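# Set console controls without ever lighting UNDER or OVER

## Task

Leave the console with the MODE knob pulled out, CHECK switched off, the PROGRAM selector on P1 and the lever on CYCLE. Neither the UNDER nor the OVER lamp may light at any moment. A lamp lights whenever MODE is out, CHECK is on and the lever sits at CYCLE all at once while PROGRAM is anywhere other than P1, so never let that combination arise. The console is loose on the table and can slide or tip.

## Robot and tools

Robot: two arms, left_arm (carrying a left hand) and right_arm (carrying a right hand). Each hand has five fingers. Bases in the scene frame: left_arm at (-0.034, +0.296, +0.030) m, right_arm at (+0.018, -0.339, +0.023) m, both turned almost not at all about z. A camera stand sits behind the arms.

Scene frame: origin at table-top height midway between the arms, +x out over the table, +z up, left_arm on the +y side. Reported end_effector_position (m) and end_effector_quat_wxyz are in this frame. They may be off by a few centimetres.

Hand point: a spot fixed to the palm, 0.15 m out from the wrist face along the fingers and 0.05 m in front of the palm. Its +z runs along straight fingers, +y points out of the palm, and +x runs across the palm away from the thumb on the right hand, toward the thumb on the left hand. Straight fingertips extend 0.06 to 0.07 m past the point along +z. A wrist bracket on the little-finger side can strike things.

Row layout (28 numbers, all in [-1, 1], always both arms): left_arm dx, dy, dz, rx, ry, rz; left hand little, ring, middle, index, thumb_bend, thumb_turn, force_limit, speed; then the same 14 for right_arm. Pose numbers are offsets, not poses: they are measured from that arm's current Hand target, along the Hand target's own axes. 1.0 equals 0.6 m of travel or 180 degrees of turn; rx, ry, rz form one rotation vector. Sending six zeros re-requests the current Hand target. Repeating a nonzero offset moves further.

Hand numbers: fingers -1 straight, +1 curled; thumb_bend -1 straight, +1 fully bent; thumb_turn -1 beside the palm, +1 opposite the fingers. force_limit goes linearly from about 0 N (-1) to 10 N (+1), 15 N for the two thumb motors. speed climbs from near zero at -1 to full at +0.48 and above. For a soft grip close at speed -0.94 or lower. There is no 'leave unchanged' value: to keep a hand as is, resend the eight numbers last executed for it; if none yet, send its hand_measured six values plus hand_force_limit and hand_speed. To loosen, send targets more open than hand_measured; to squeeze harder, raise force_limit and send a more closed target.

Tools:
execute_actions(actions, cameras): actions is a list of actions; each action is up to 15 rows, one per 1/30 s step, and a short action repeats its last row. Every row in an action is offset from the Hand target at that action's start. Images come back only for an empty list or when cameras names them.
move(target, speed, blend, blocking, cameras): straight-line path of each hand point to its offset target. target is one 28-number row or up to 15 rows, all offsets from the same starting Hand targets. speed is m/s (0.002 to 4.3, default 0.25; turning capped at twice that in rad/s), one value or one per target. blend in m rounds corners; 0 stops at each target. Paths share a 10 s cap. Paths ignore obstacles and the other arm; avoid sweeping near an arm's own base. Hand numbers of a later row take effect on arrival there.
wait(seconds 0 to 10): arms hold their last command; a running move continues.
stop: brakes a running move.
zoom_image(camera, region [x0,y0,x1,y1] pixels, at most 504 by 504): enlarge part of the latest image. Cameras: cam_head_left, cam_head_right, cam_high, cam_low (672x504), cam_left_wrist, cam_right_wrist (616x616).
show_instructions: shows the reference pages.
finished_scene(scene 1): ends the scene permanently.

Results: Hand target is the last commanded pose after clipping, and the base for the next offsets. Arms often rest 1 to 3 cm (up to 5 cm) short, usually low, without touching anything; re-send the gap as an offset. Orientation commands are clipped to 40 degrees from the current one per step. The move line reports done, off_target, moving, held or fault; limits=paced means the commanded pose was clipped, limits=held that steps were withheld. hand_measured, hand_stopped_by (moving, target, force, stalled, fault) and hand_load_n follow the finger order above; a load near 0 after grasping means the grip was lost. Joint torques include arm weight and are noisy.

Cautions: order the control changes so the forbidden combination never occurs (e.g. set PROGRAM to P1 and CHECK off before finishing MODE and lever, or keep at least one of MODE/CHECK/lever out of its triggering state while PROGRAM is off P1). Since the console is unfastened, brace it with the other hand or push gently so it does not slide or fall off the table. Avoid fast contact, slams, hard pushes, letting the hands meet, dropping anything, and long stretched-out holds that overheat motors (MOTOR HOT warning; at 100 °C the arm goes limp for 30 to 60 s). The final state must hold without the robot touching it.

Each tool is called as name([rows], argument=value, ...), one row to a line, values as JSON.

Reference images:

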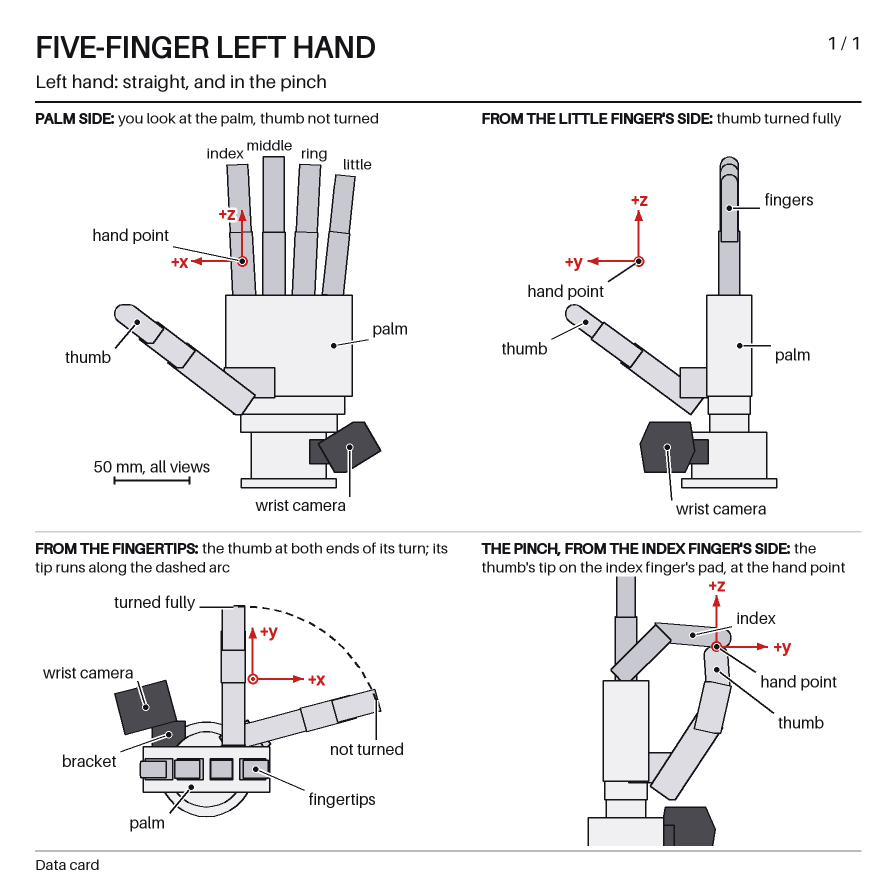

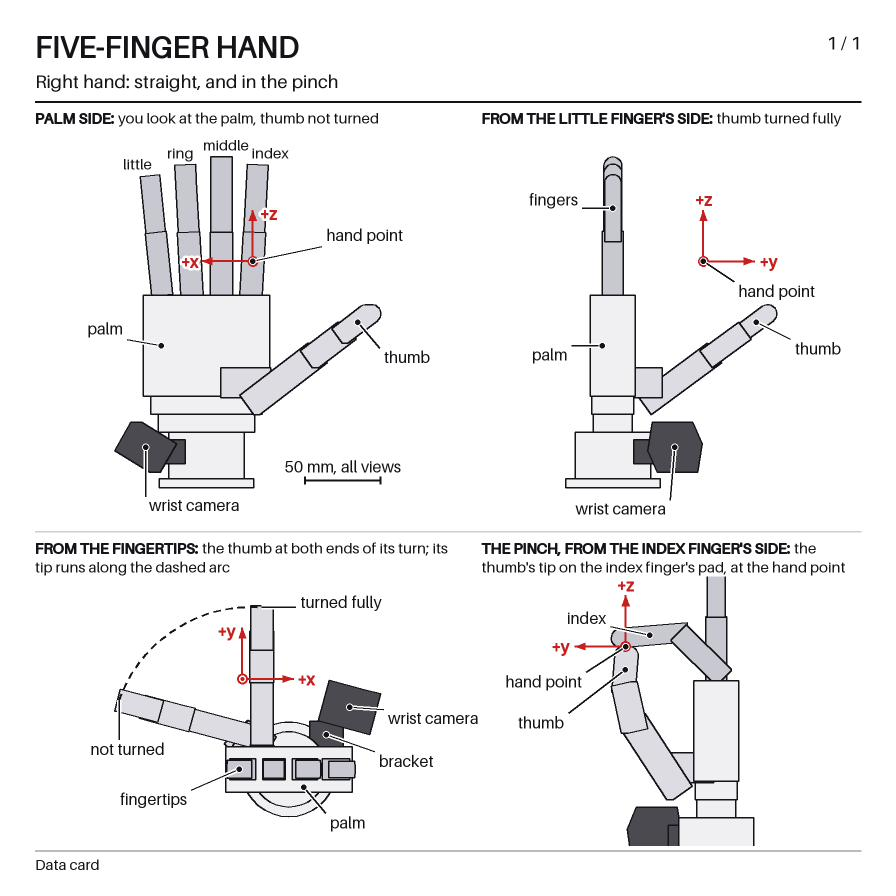

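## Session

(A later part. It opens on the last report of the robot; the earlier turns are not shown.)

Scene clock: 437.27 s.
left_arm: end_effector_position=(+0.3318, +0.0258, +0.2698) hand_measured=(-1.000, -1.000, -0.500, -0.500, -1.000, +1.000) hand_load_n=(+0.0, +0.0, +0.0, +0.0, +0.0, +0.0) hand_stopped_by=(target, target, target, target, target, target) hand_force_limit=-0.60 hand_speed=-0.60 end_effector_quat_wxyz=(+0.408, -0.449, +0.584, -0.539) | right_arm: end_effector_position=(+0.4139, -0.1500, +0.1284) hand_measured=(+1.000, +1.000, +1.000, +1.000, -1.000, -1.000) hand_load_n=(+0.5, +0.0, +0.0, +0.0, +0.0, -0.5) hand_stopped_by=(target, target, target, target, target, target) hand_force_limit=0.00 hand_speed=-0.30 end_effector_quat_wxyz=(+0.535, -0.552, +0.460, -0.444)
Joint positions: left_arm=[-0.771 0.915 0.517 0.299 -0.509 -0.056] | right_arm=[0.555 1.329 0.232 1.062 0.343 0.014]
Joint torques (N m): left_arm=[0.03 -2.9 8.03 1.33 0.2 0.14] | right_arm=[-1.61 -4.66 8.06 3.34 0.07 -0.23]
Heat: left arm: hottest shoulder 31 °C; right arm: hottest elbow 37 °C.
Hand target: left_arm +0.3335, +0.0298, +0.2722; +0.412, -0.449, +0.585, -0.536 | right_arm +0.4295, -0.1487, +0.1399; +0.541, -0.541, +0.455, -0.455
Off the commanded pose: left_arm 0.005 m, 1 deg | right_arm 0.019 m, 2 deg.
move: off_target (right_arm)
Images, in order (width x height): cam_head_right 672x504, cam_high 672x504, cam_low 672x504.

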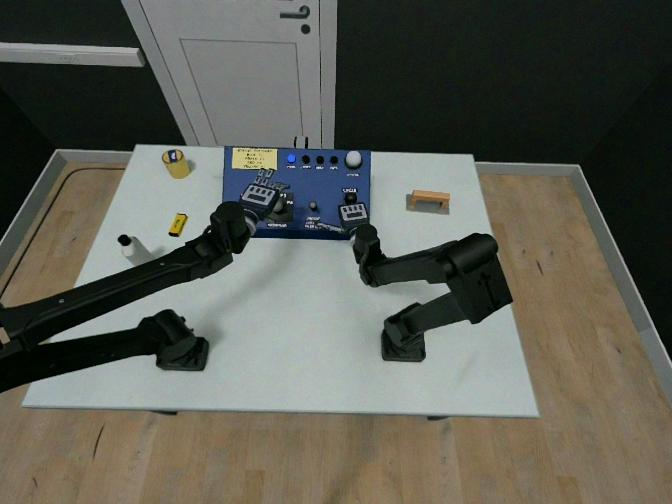

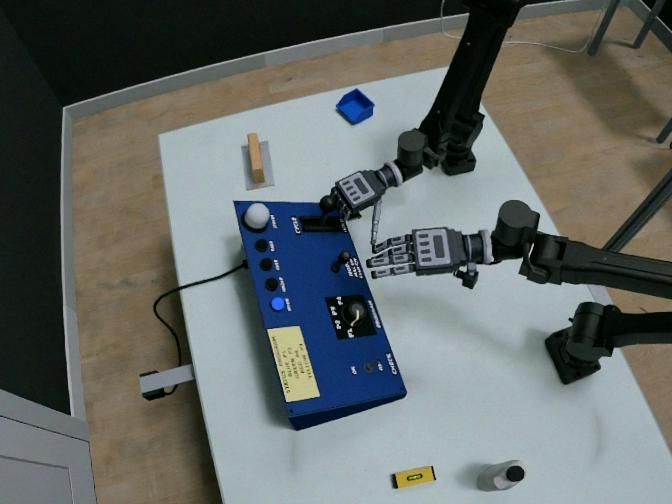

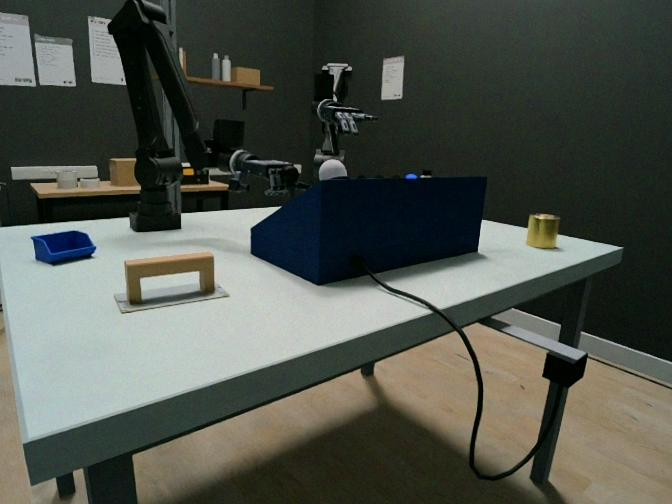

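move(target=[0, 0, 0, 0, 0, 0, -1, -1, -0.5, -0.5, -1, 1, -0.6, -0.6, 0.0087, -0.02, 0.0493, 0, 0, 0, 1, 1, 1, 1, -1, -1, 0.0, -0.3], cameras=["cam_high", "cam_head_right", "cam_low"], speed=0.05)

zoom_image(camera="cam_high", region=[290, 160, 410, 290])

zoom_image(camera="cam_low", region=[200, 120, 360, 280])

zoom_image(camera="cam_head_right", region=[280, 140, 420, 270])

Scene clock: 444.07 s.
left_arm: end_effector_position=(+0.3318, +0.0258, +0.2698) hand_measured=(-1.000, -1.000, -0.500, -0.500, -1.000, +1.000) hand_load_n=(+0.0, +0.0, +0.0, +0.0, +0.0, +0.0) hand_stopped_by=(target, target, target, target, target, target) hand_force_limit=-0.60 hand_speed=-0.60 end_effector_quat_wxyz=(+0.408, -0.449, +0.584, -0.539) | right_arm: end_effector_position=(+0.4342, -0.1493, +0.1397) hand_measured=(+1.000, +1.000, +1.000, +1.000, -1.000, -1.000) hand_load_n=(-0.5, -1.5, +0.0, +0.0, +0.0, -0.5) hand_stopped_by=(target, target, target, target, target, target) hand_force_limit=0.00 hand_speed=-0.30 end_effector_quat_wxyz=(+0.542, -0.550, +0.456, -0.443)
Joint positions: left_arm=[-0.771 0.915 0.517 0.299 -0.509 -0.056] | right_arm=[0.511 1.336 0.281 1.034 0.29 0.013]
Joint torques (N m): left_arm=[0.03 -2.49 8.03 1.28 0.17 0.11] | right_arm=[-2.43 -4.89 10.62 1.99 0.09 -0.22]
Heat: left arm: hottest shoulder 31 °C; right arm: hottest elbow 37 °C.
Hand target: left_arm +0.3335, +0.0298, +0.2722; +0.412, -0.449, +0.585, -0.536 | right_arm +0.4595, -0.1489, +0.1517; +0.541, -0.542, +0.455, -0.455
Off the commanded pose: left_arm 0.005 m, 1 deg | right_arm 0.028 m, 2 deg.
move: off_target (right_arm)
Images, in order (width x height): cam_head_right 672x504, cam_high 672x504, cam_low 672x504.

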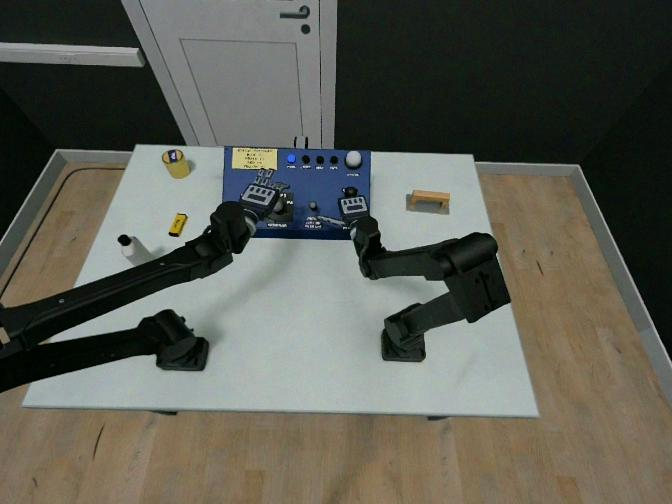

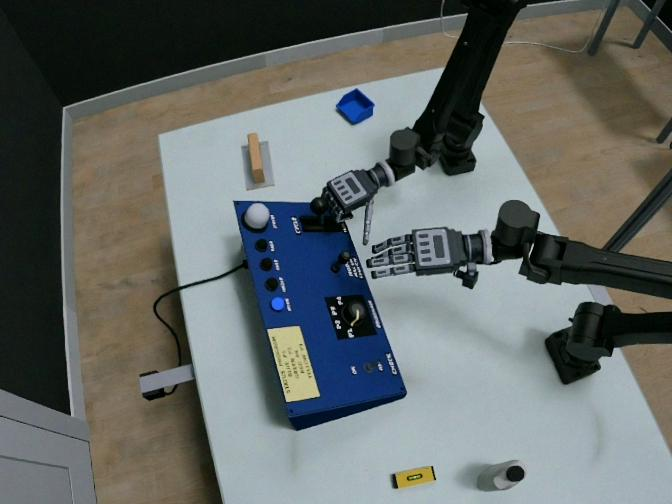

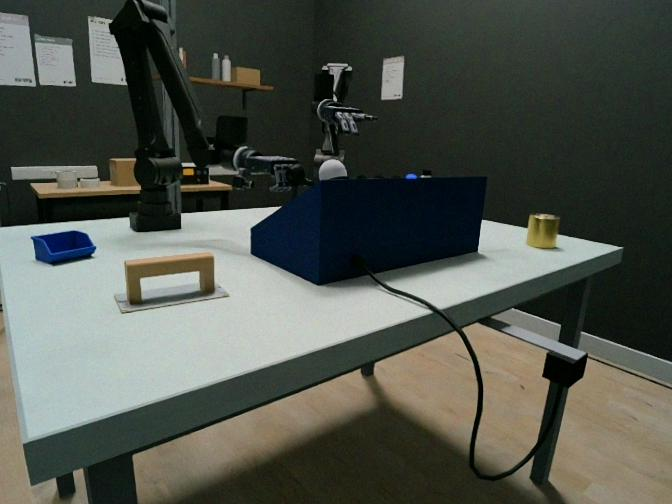

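Scaled by 3.877 from the camera's 672x504 image, which has a finer 960x720 frame.

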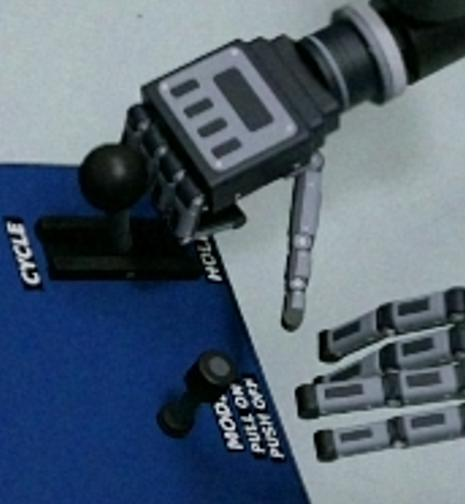

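Scaled by 3.150 from the camera's 672x504 image, which has a finer 960x720 frame.

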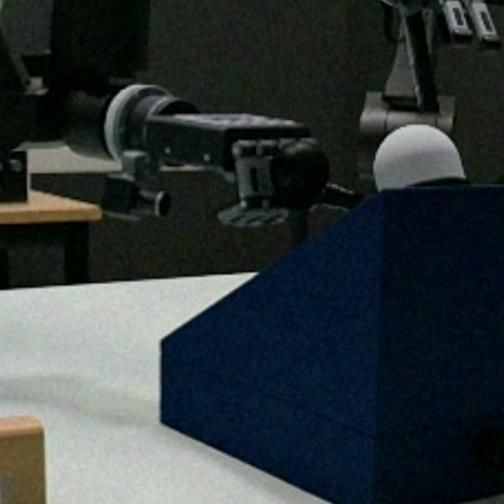

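Scaled by 3.600 from the camera's 672x504 image, which has a finer 960x720 frame.

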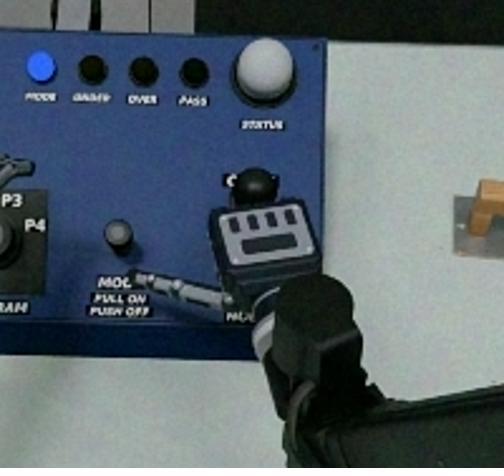

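move(target=[0, 0, 0, 0, 0, 0, -1, -1, -0.5, -0.5, -1, 1, -0.6, -0.6, 0.0087, -0.03, 0.0493, 0, 0, 0, 1, 1, 1, 1, -1, -1, 0.0, -0.3], cameras=["cam_high", "cam_head_right", "cam_low"], speed=0.05)

zoom_image(camera="cam_high", region=[290, 160, 410, 290])

zoom_image(camera="cam_low", region=[200, 120, 360, 280])

zoom_image(camera="cam_head_right", region=[280, 140, 420, 270])

Scene clock: 452.67 s.
left_arm: end_effector_position=(+0.3318, +0.0258, +0.2698) hand_measured=(-1.000, -1.000, -0.500, -0.500, -1.000, +1.000) hand_load_n=(-0.5, +0.0, +0.0, -0.5, +0.0, +0.0) hand_stopped_by=(target, target, target, target, target, target) hand_force_limit=-0.60 hand_speed=-0.60 end_effector_quat_wxyz=(+0.408, -0.449, +0.584, -0.539) | right_arm: end_effector_position=(+0.4340, -0.1501, +0.1357) hand_measured=(+1.000, +1.000, +1.000, +1.000, -1.000, -1.000) hand_load_n=(+0.0, -3.0, +0.0, +0.0, +0.0, -0.5) hand_stopped_by=(target, target, target, target, target, target) hand_force_limit=0.00 hand_speed=-0.30 end_effector_quat_wxyz=(+0.533, -0.570, +0.455, -0.429)
Joint positions: left_arm=[-0.771 0.915 0.517 0.299 -0.509 -0.056] | right_arm=[0.49 1.303 0.293 0.945 0.243 0.011]
Joint torques (N m): left_arm=[-0.56 -3.25 7.95 1.48 0.21 0.15] | right_arm=[-4.25 -4.31 16.03 1.83 0.27 -0.22]
Heat: left arm: hottest shoulder 30 °C; right arm: hottest elbow 37 °C.
Hand target: left_arm +0.3335, +0.0298, +0.2722; +0.412, -0.449, +0.585, -0.536 | right_arm +0.4895, -0.1488, +0.1698; +0.541, -0.541, +0.455, -0.455
Off the commanded pose: left_arm 0.005 m, 1 deg | right_arm 0.065 m, 4 deg.
move: off_target (right_arm)
Images, in order (width x height): cam_head_right 672x504, cam_high 672x504, cam_low 672x504.

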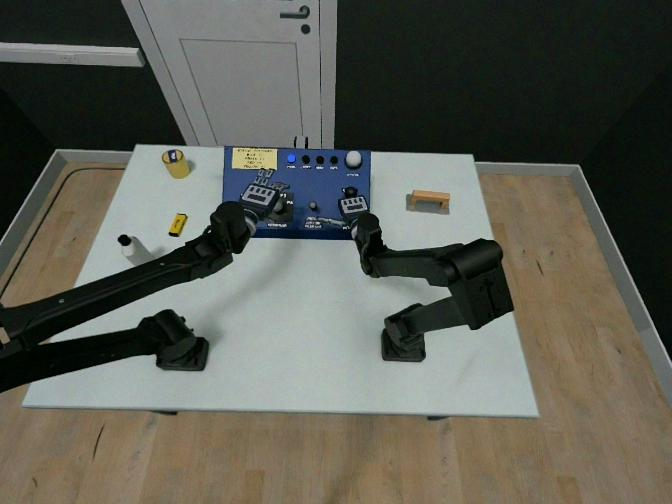

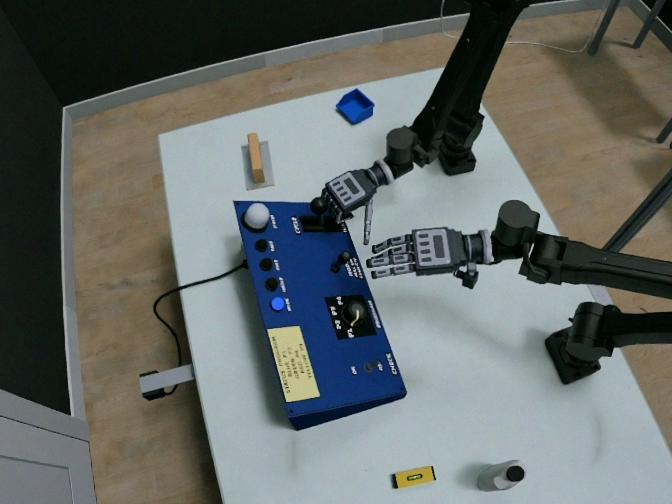

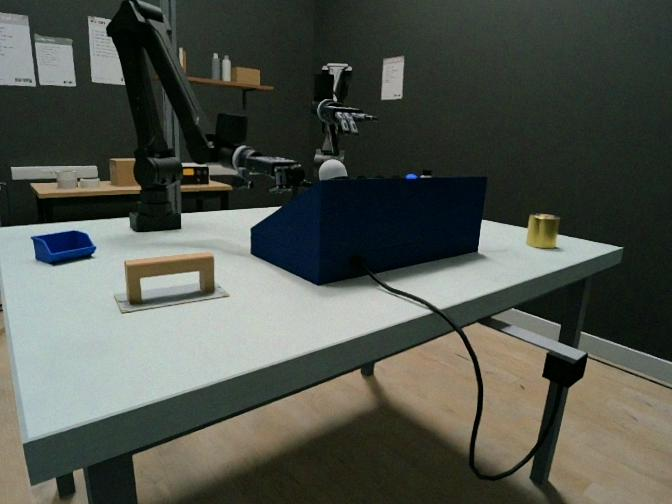

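Scaled by 3.877 from the camera's 672x504 image, which has a finer 960x720 frame.

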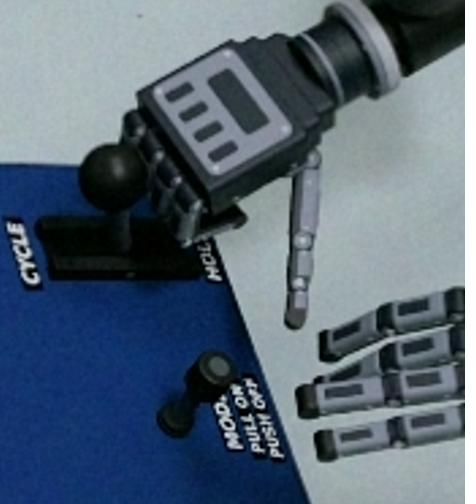

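Scaled by 3.150 from the camera's 672x504 image, which has a finer 960x720 frame.

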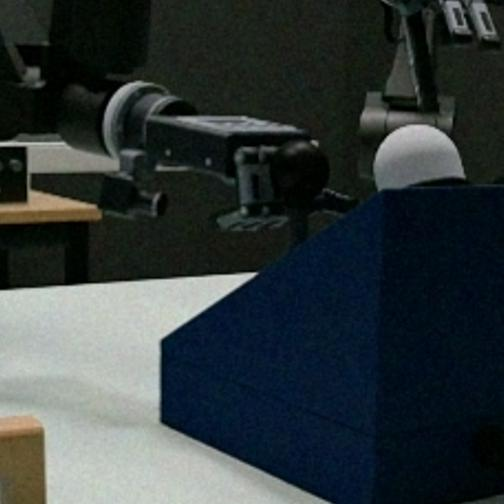

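Scaled by 3.600 from the camera's 672x504 image, which has a finer 960x720 frame.

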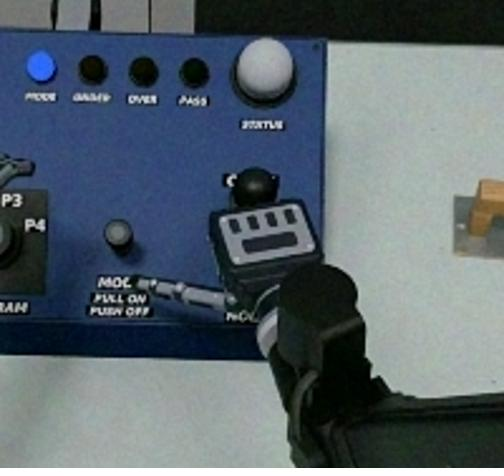

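move(target=[0, 0, 0, 0, 0, 0, -1, -1, -0.5, -0.5, -1, 1, -0.6, -0.6, -0.0269, 0, -0.1815, 0, 0, 0, 1, 1, 1, 1, -1, -1, 0.0, -0.3], cameras=["all"], speed=0.1)

zoom_image(camera="cam_high", region=[230, 180, 420, 390])

zoom_image(camera="cam_low", region=[200, 120, 360, 280])

zoom_image(camera="cam_head_right", region=[210, 140, 380, 250])

zoom_image(camera="cam_left_wrist", region=[60, 90, 340, 400])

Scene clock: 459.97 s.
left_arm: end_effector_position=(+0.3318, +0.0258, +0.2698) hand_measured=(-1.000, -1.000, -0.500, -0.500, -1.000, +1.000) hand_load_n=(+0.0, +0.0, +0.0, +0.0, +0.0, +0.0) hand_stopped_by=(target, target, target, target, target, target) hand_force_limit=-0.60 hand_speed=-0.60 end_effector_quat_wxyz=(+0.408, -0.449, +0.584, -0.539) | right_arm: end_effector_position=(+0.3828, -0.1538, +0.1709) hand_measured=(+1.000, +1.000, +1.000, +1.000, -1.000, -1.000) hand_load_n=(+0.0, +0.0, +0.0, +0.0, +0.0, -0.5) hand_stopped_by=(target, target, target, target, target, target) hand_force_limit=0.00 hand_speed=-0.30 end_effector_quat_wxyz=(+0.544, -0.535, +0.460, -0.455)
Joint positions: left_arm=[-0.771 0.915 0.517 0.299 -0.509 -0.056] | right_arm=[0.63 1.031 0.194 0.841 0.438 0.011]
Joint torques (N m): left_arm=[-0.38 -3.19 7.99 1.36 0.21 0.15] | right_arm=[0.62 -4.25 6.78 2.09 0.31 -0.2]
Heat: left arm: hottest shoulder 30 °C; right arm: hottest elbow 39 °C.
Hand target: left_arm +0.3335, +0.0298, +0.2722; +0.412, -0.449, +0.585, -0.536 | right_arm +0.3795, -0.1517, +0.1698; +0.541, -0.541, +0.455, -0.455
Off the commanded pose: left_arm 0.005 m, 1 deg | right_arm 0.004 m, 1 deg.
move: done

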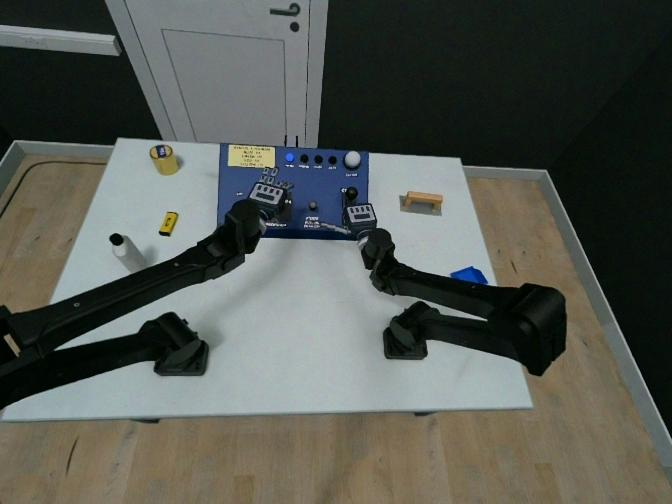

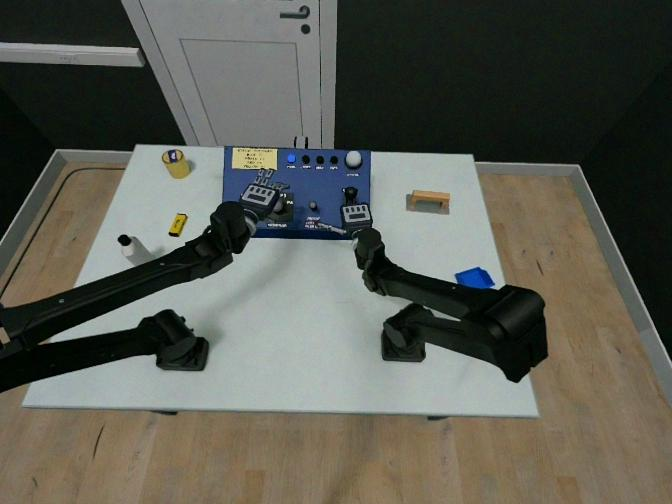

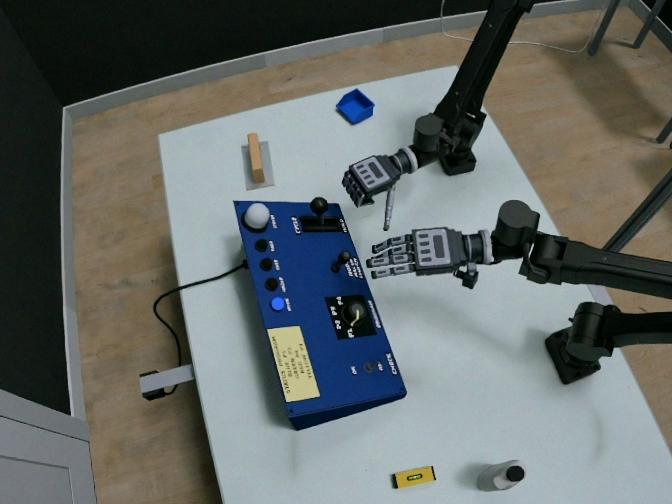

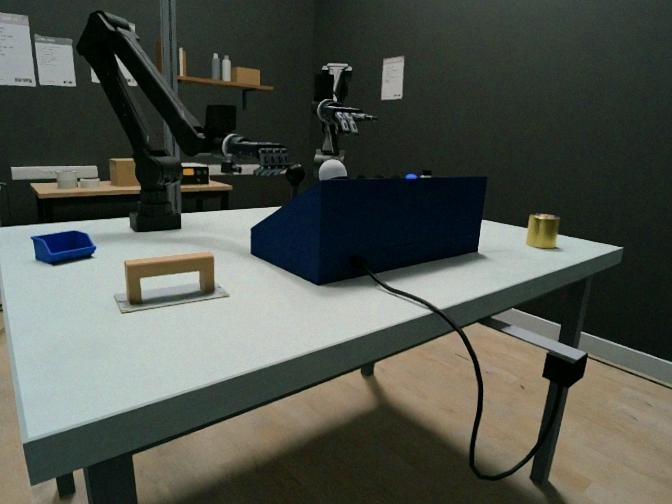

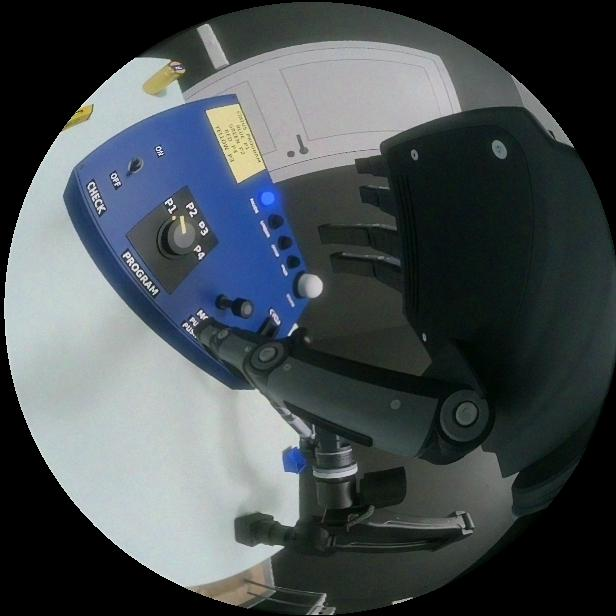

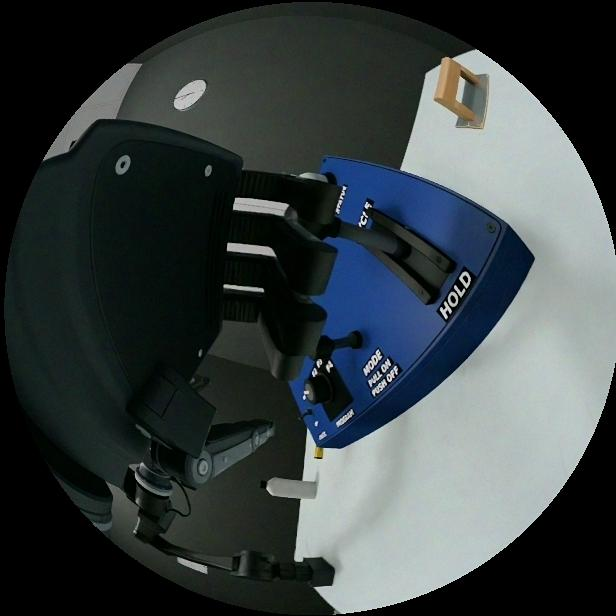

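Scaled by 2.400 from the camera's 672x504 image, which has a finer 960x720 frame.

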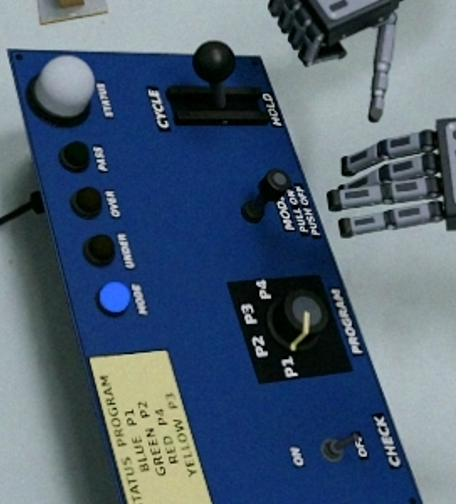

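Scaled by 3.150 from the camera's 672x504 image, which has a finer 960x720 frame.

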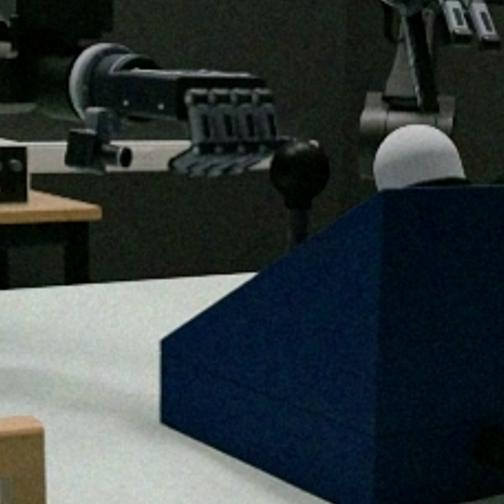

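Scaled by 2.965 from the camera's 672x504 image, which has a finer 960x720 frame.

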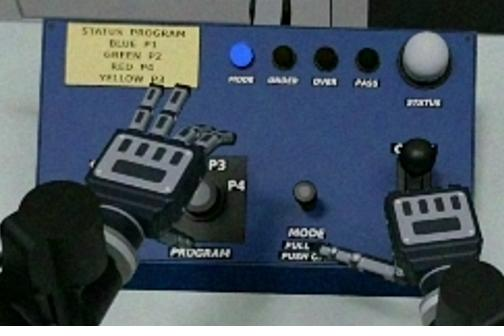

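Scaled by 1.626 from the camera's 616x616 image, which has a finer 880x880 frame.

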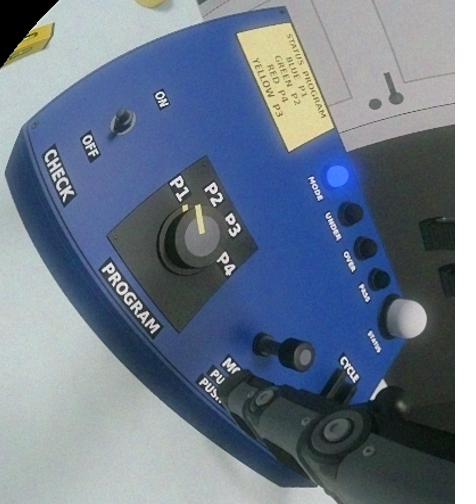

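zoom_image(camera="cam_left_wrist", region=[90, 140, 230, 290])

zoom_image(camera="cam_high", region=[290, 180, 370, 250])

zoom_image(camera="cam_right_wrist", region=[270, 150, 540, 400])

Scaled by 3.360 from the camera's 616x616 image, which has a finer 880x880 frame.

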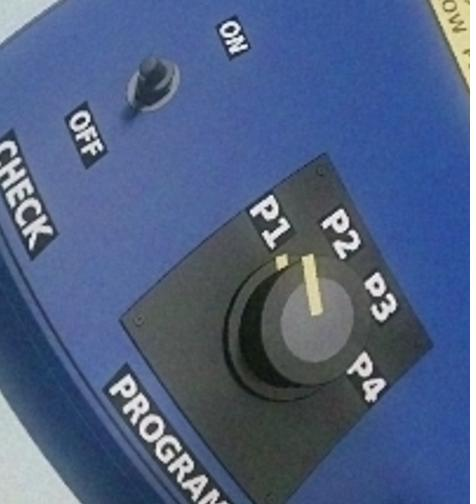

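Scaled by 6.300 from the camera's 672x504 image, which has a finer 960x720 frame.

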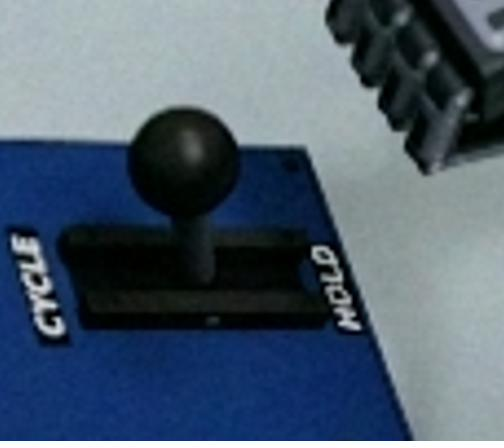

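Scaled by 1.867 from the camera's 616x616 image, which has a finer 880x880 frame.

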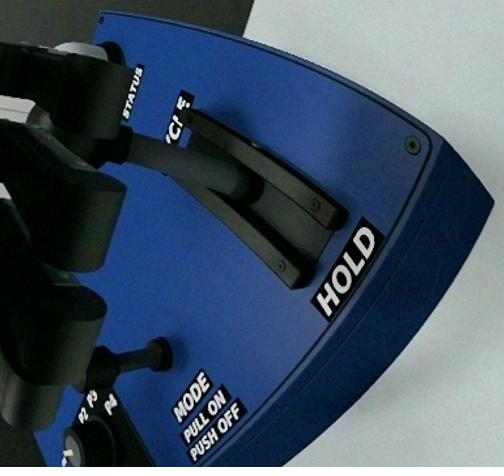

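finished_scene()

The scene is finished: the task was done.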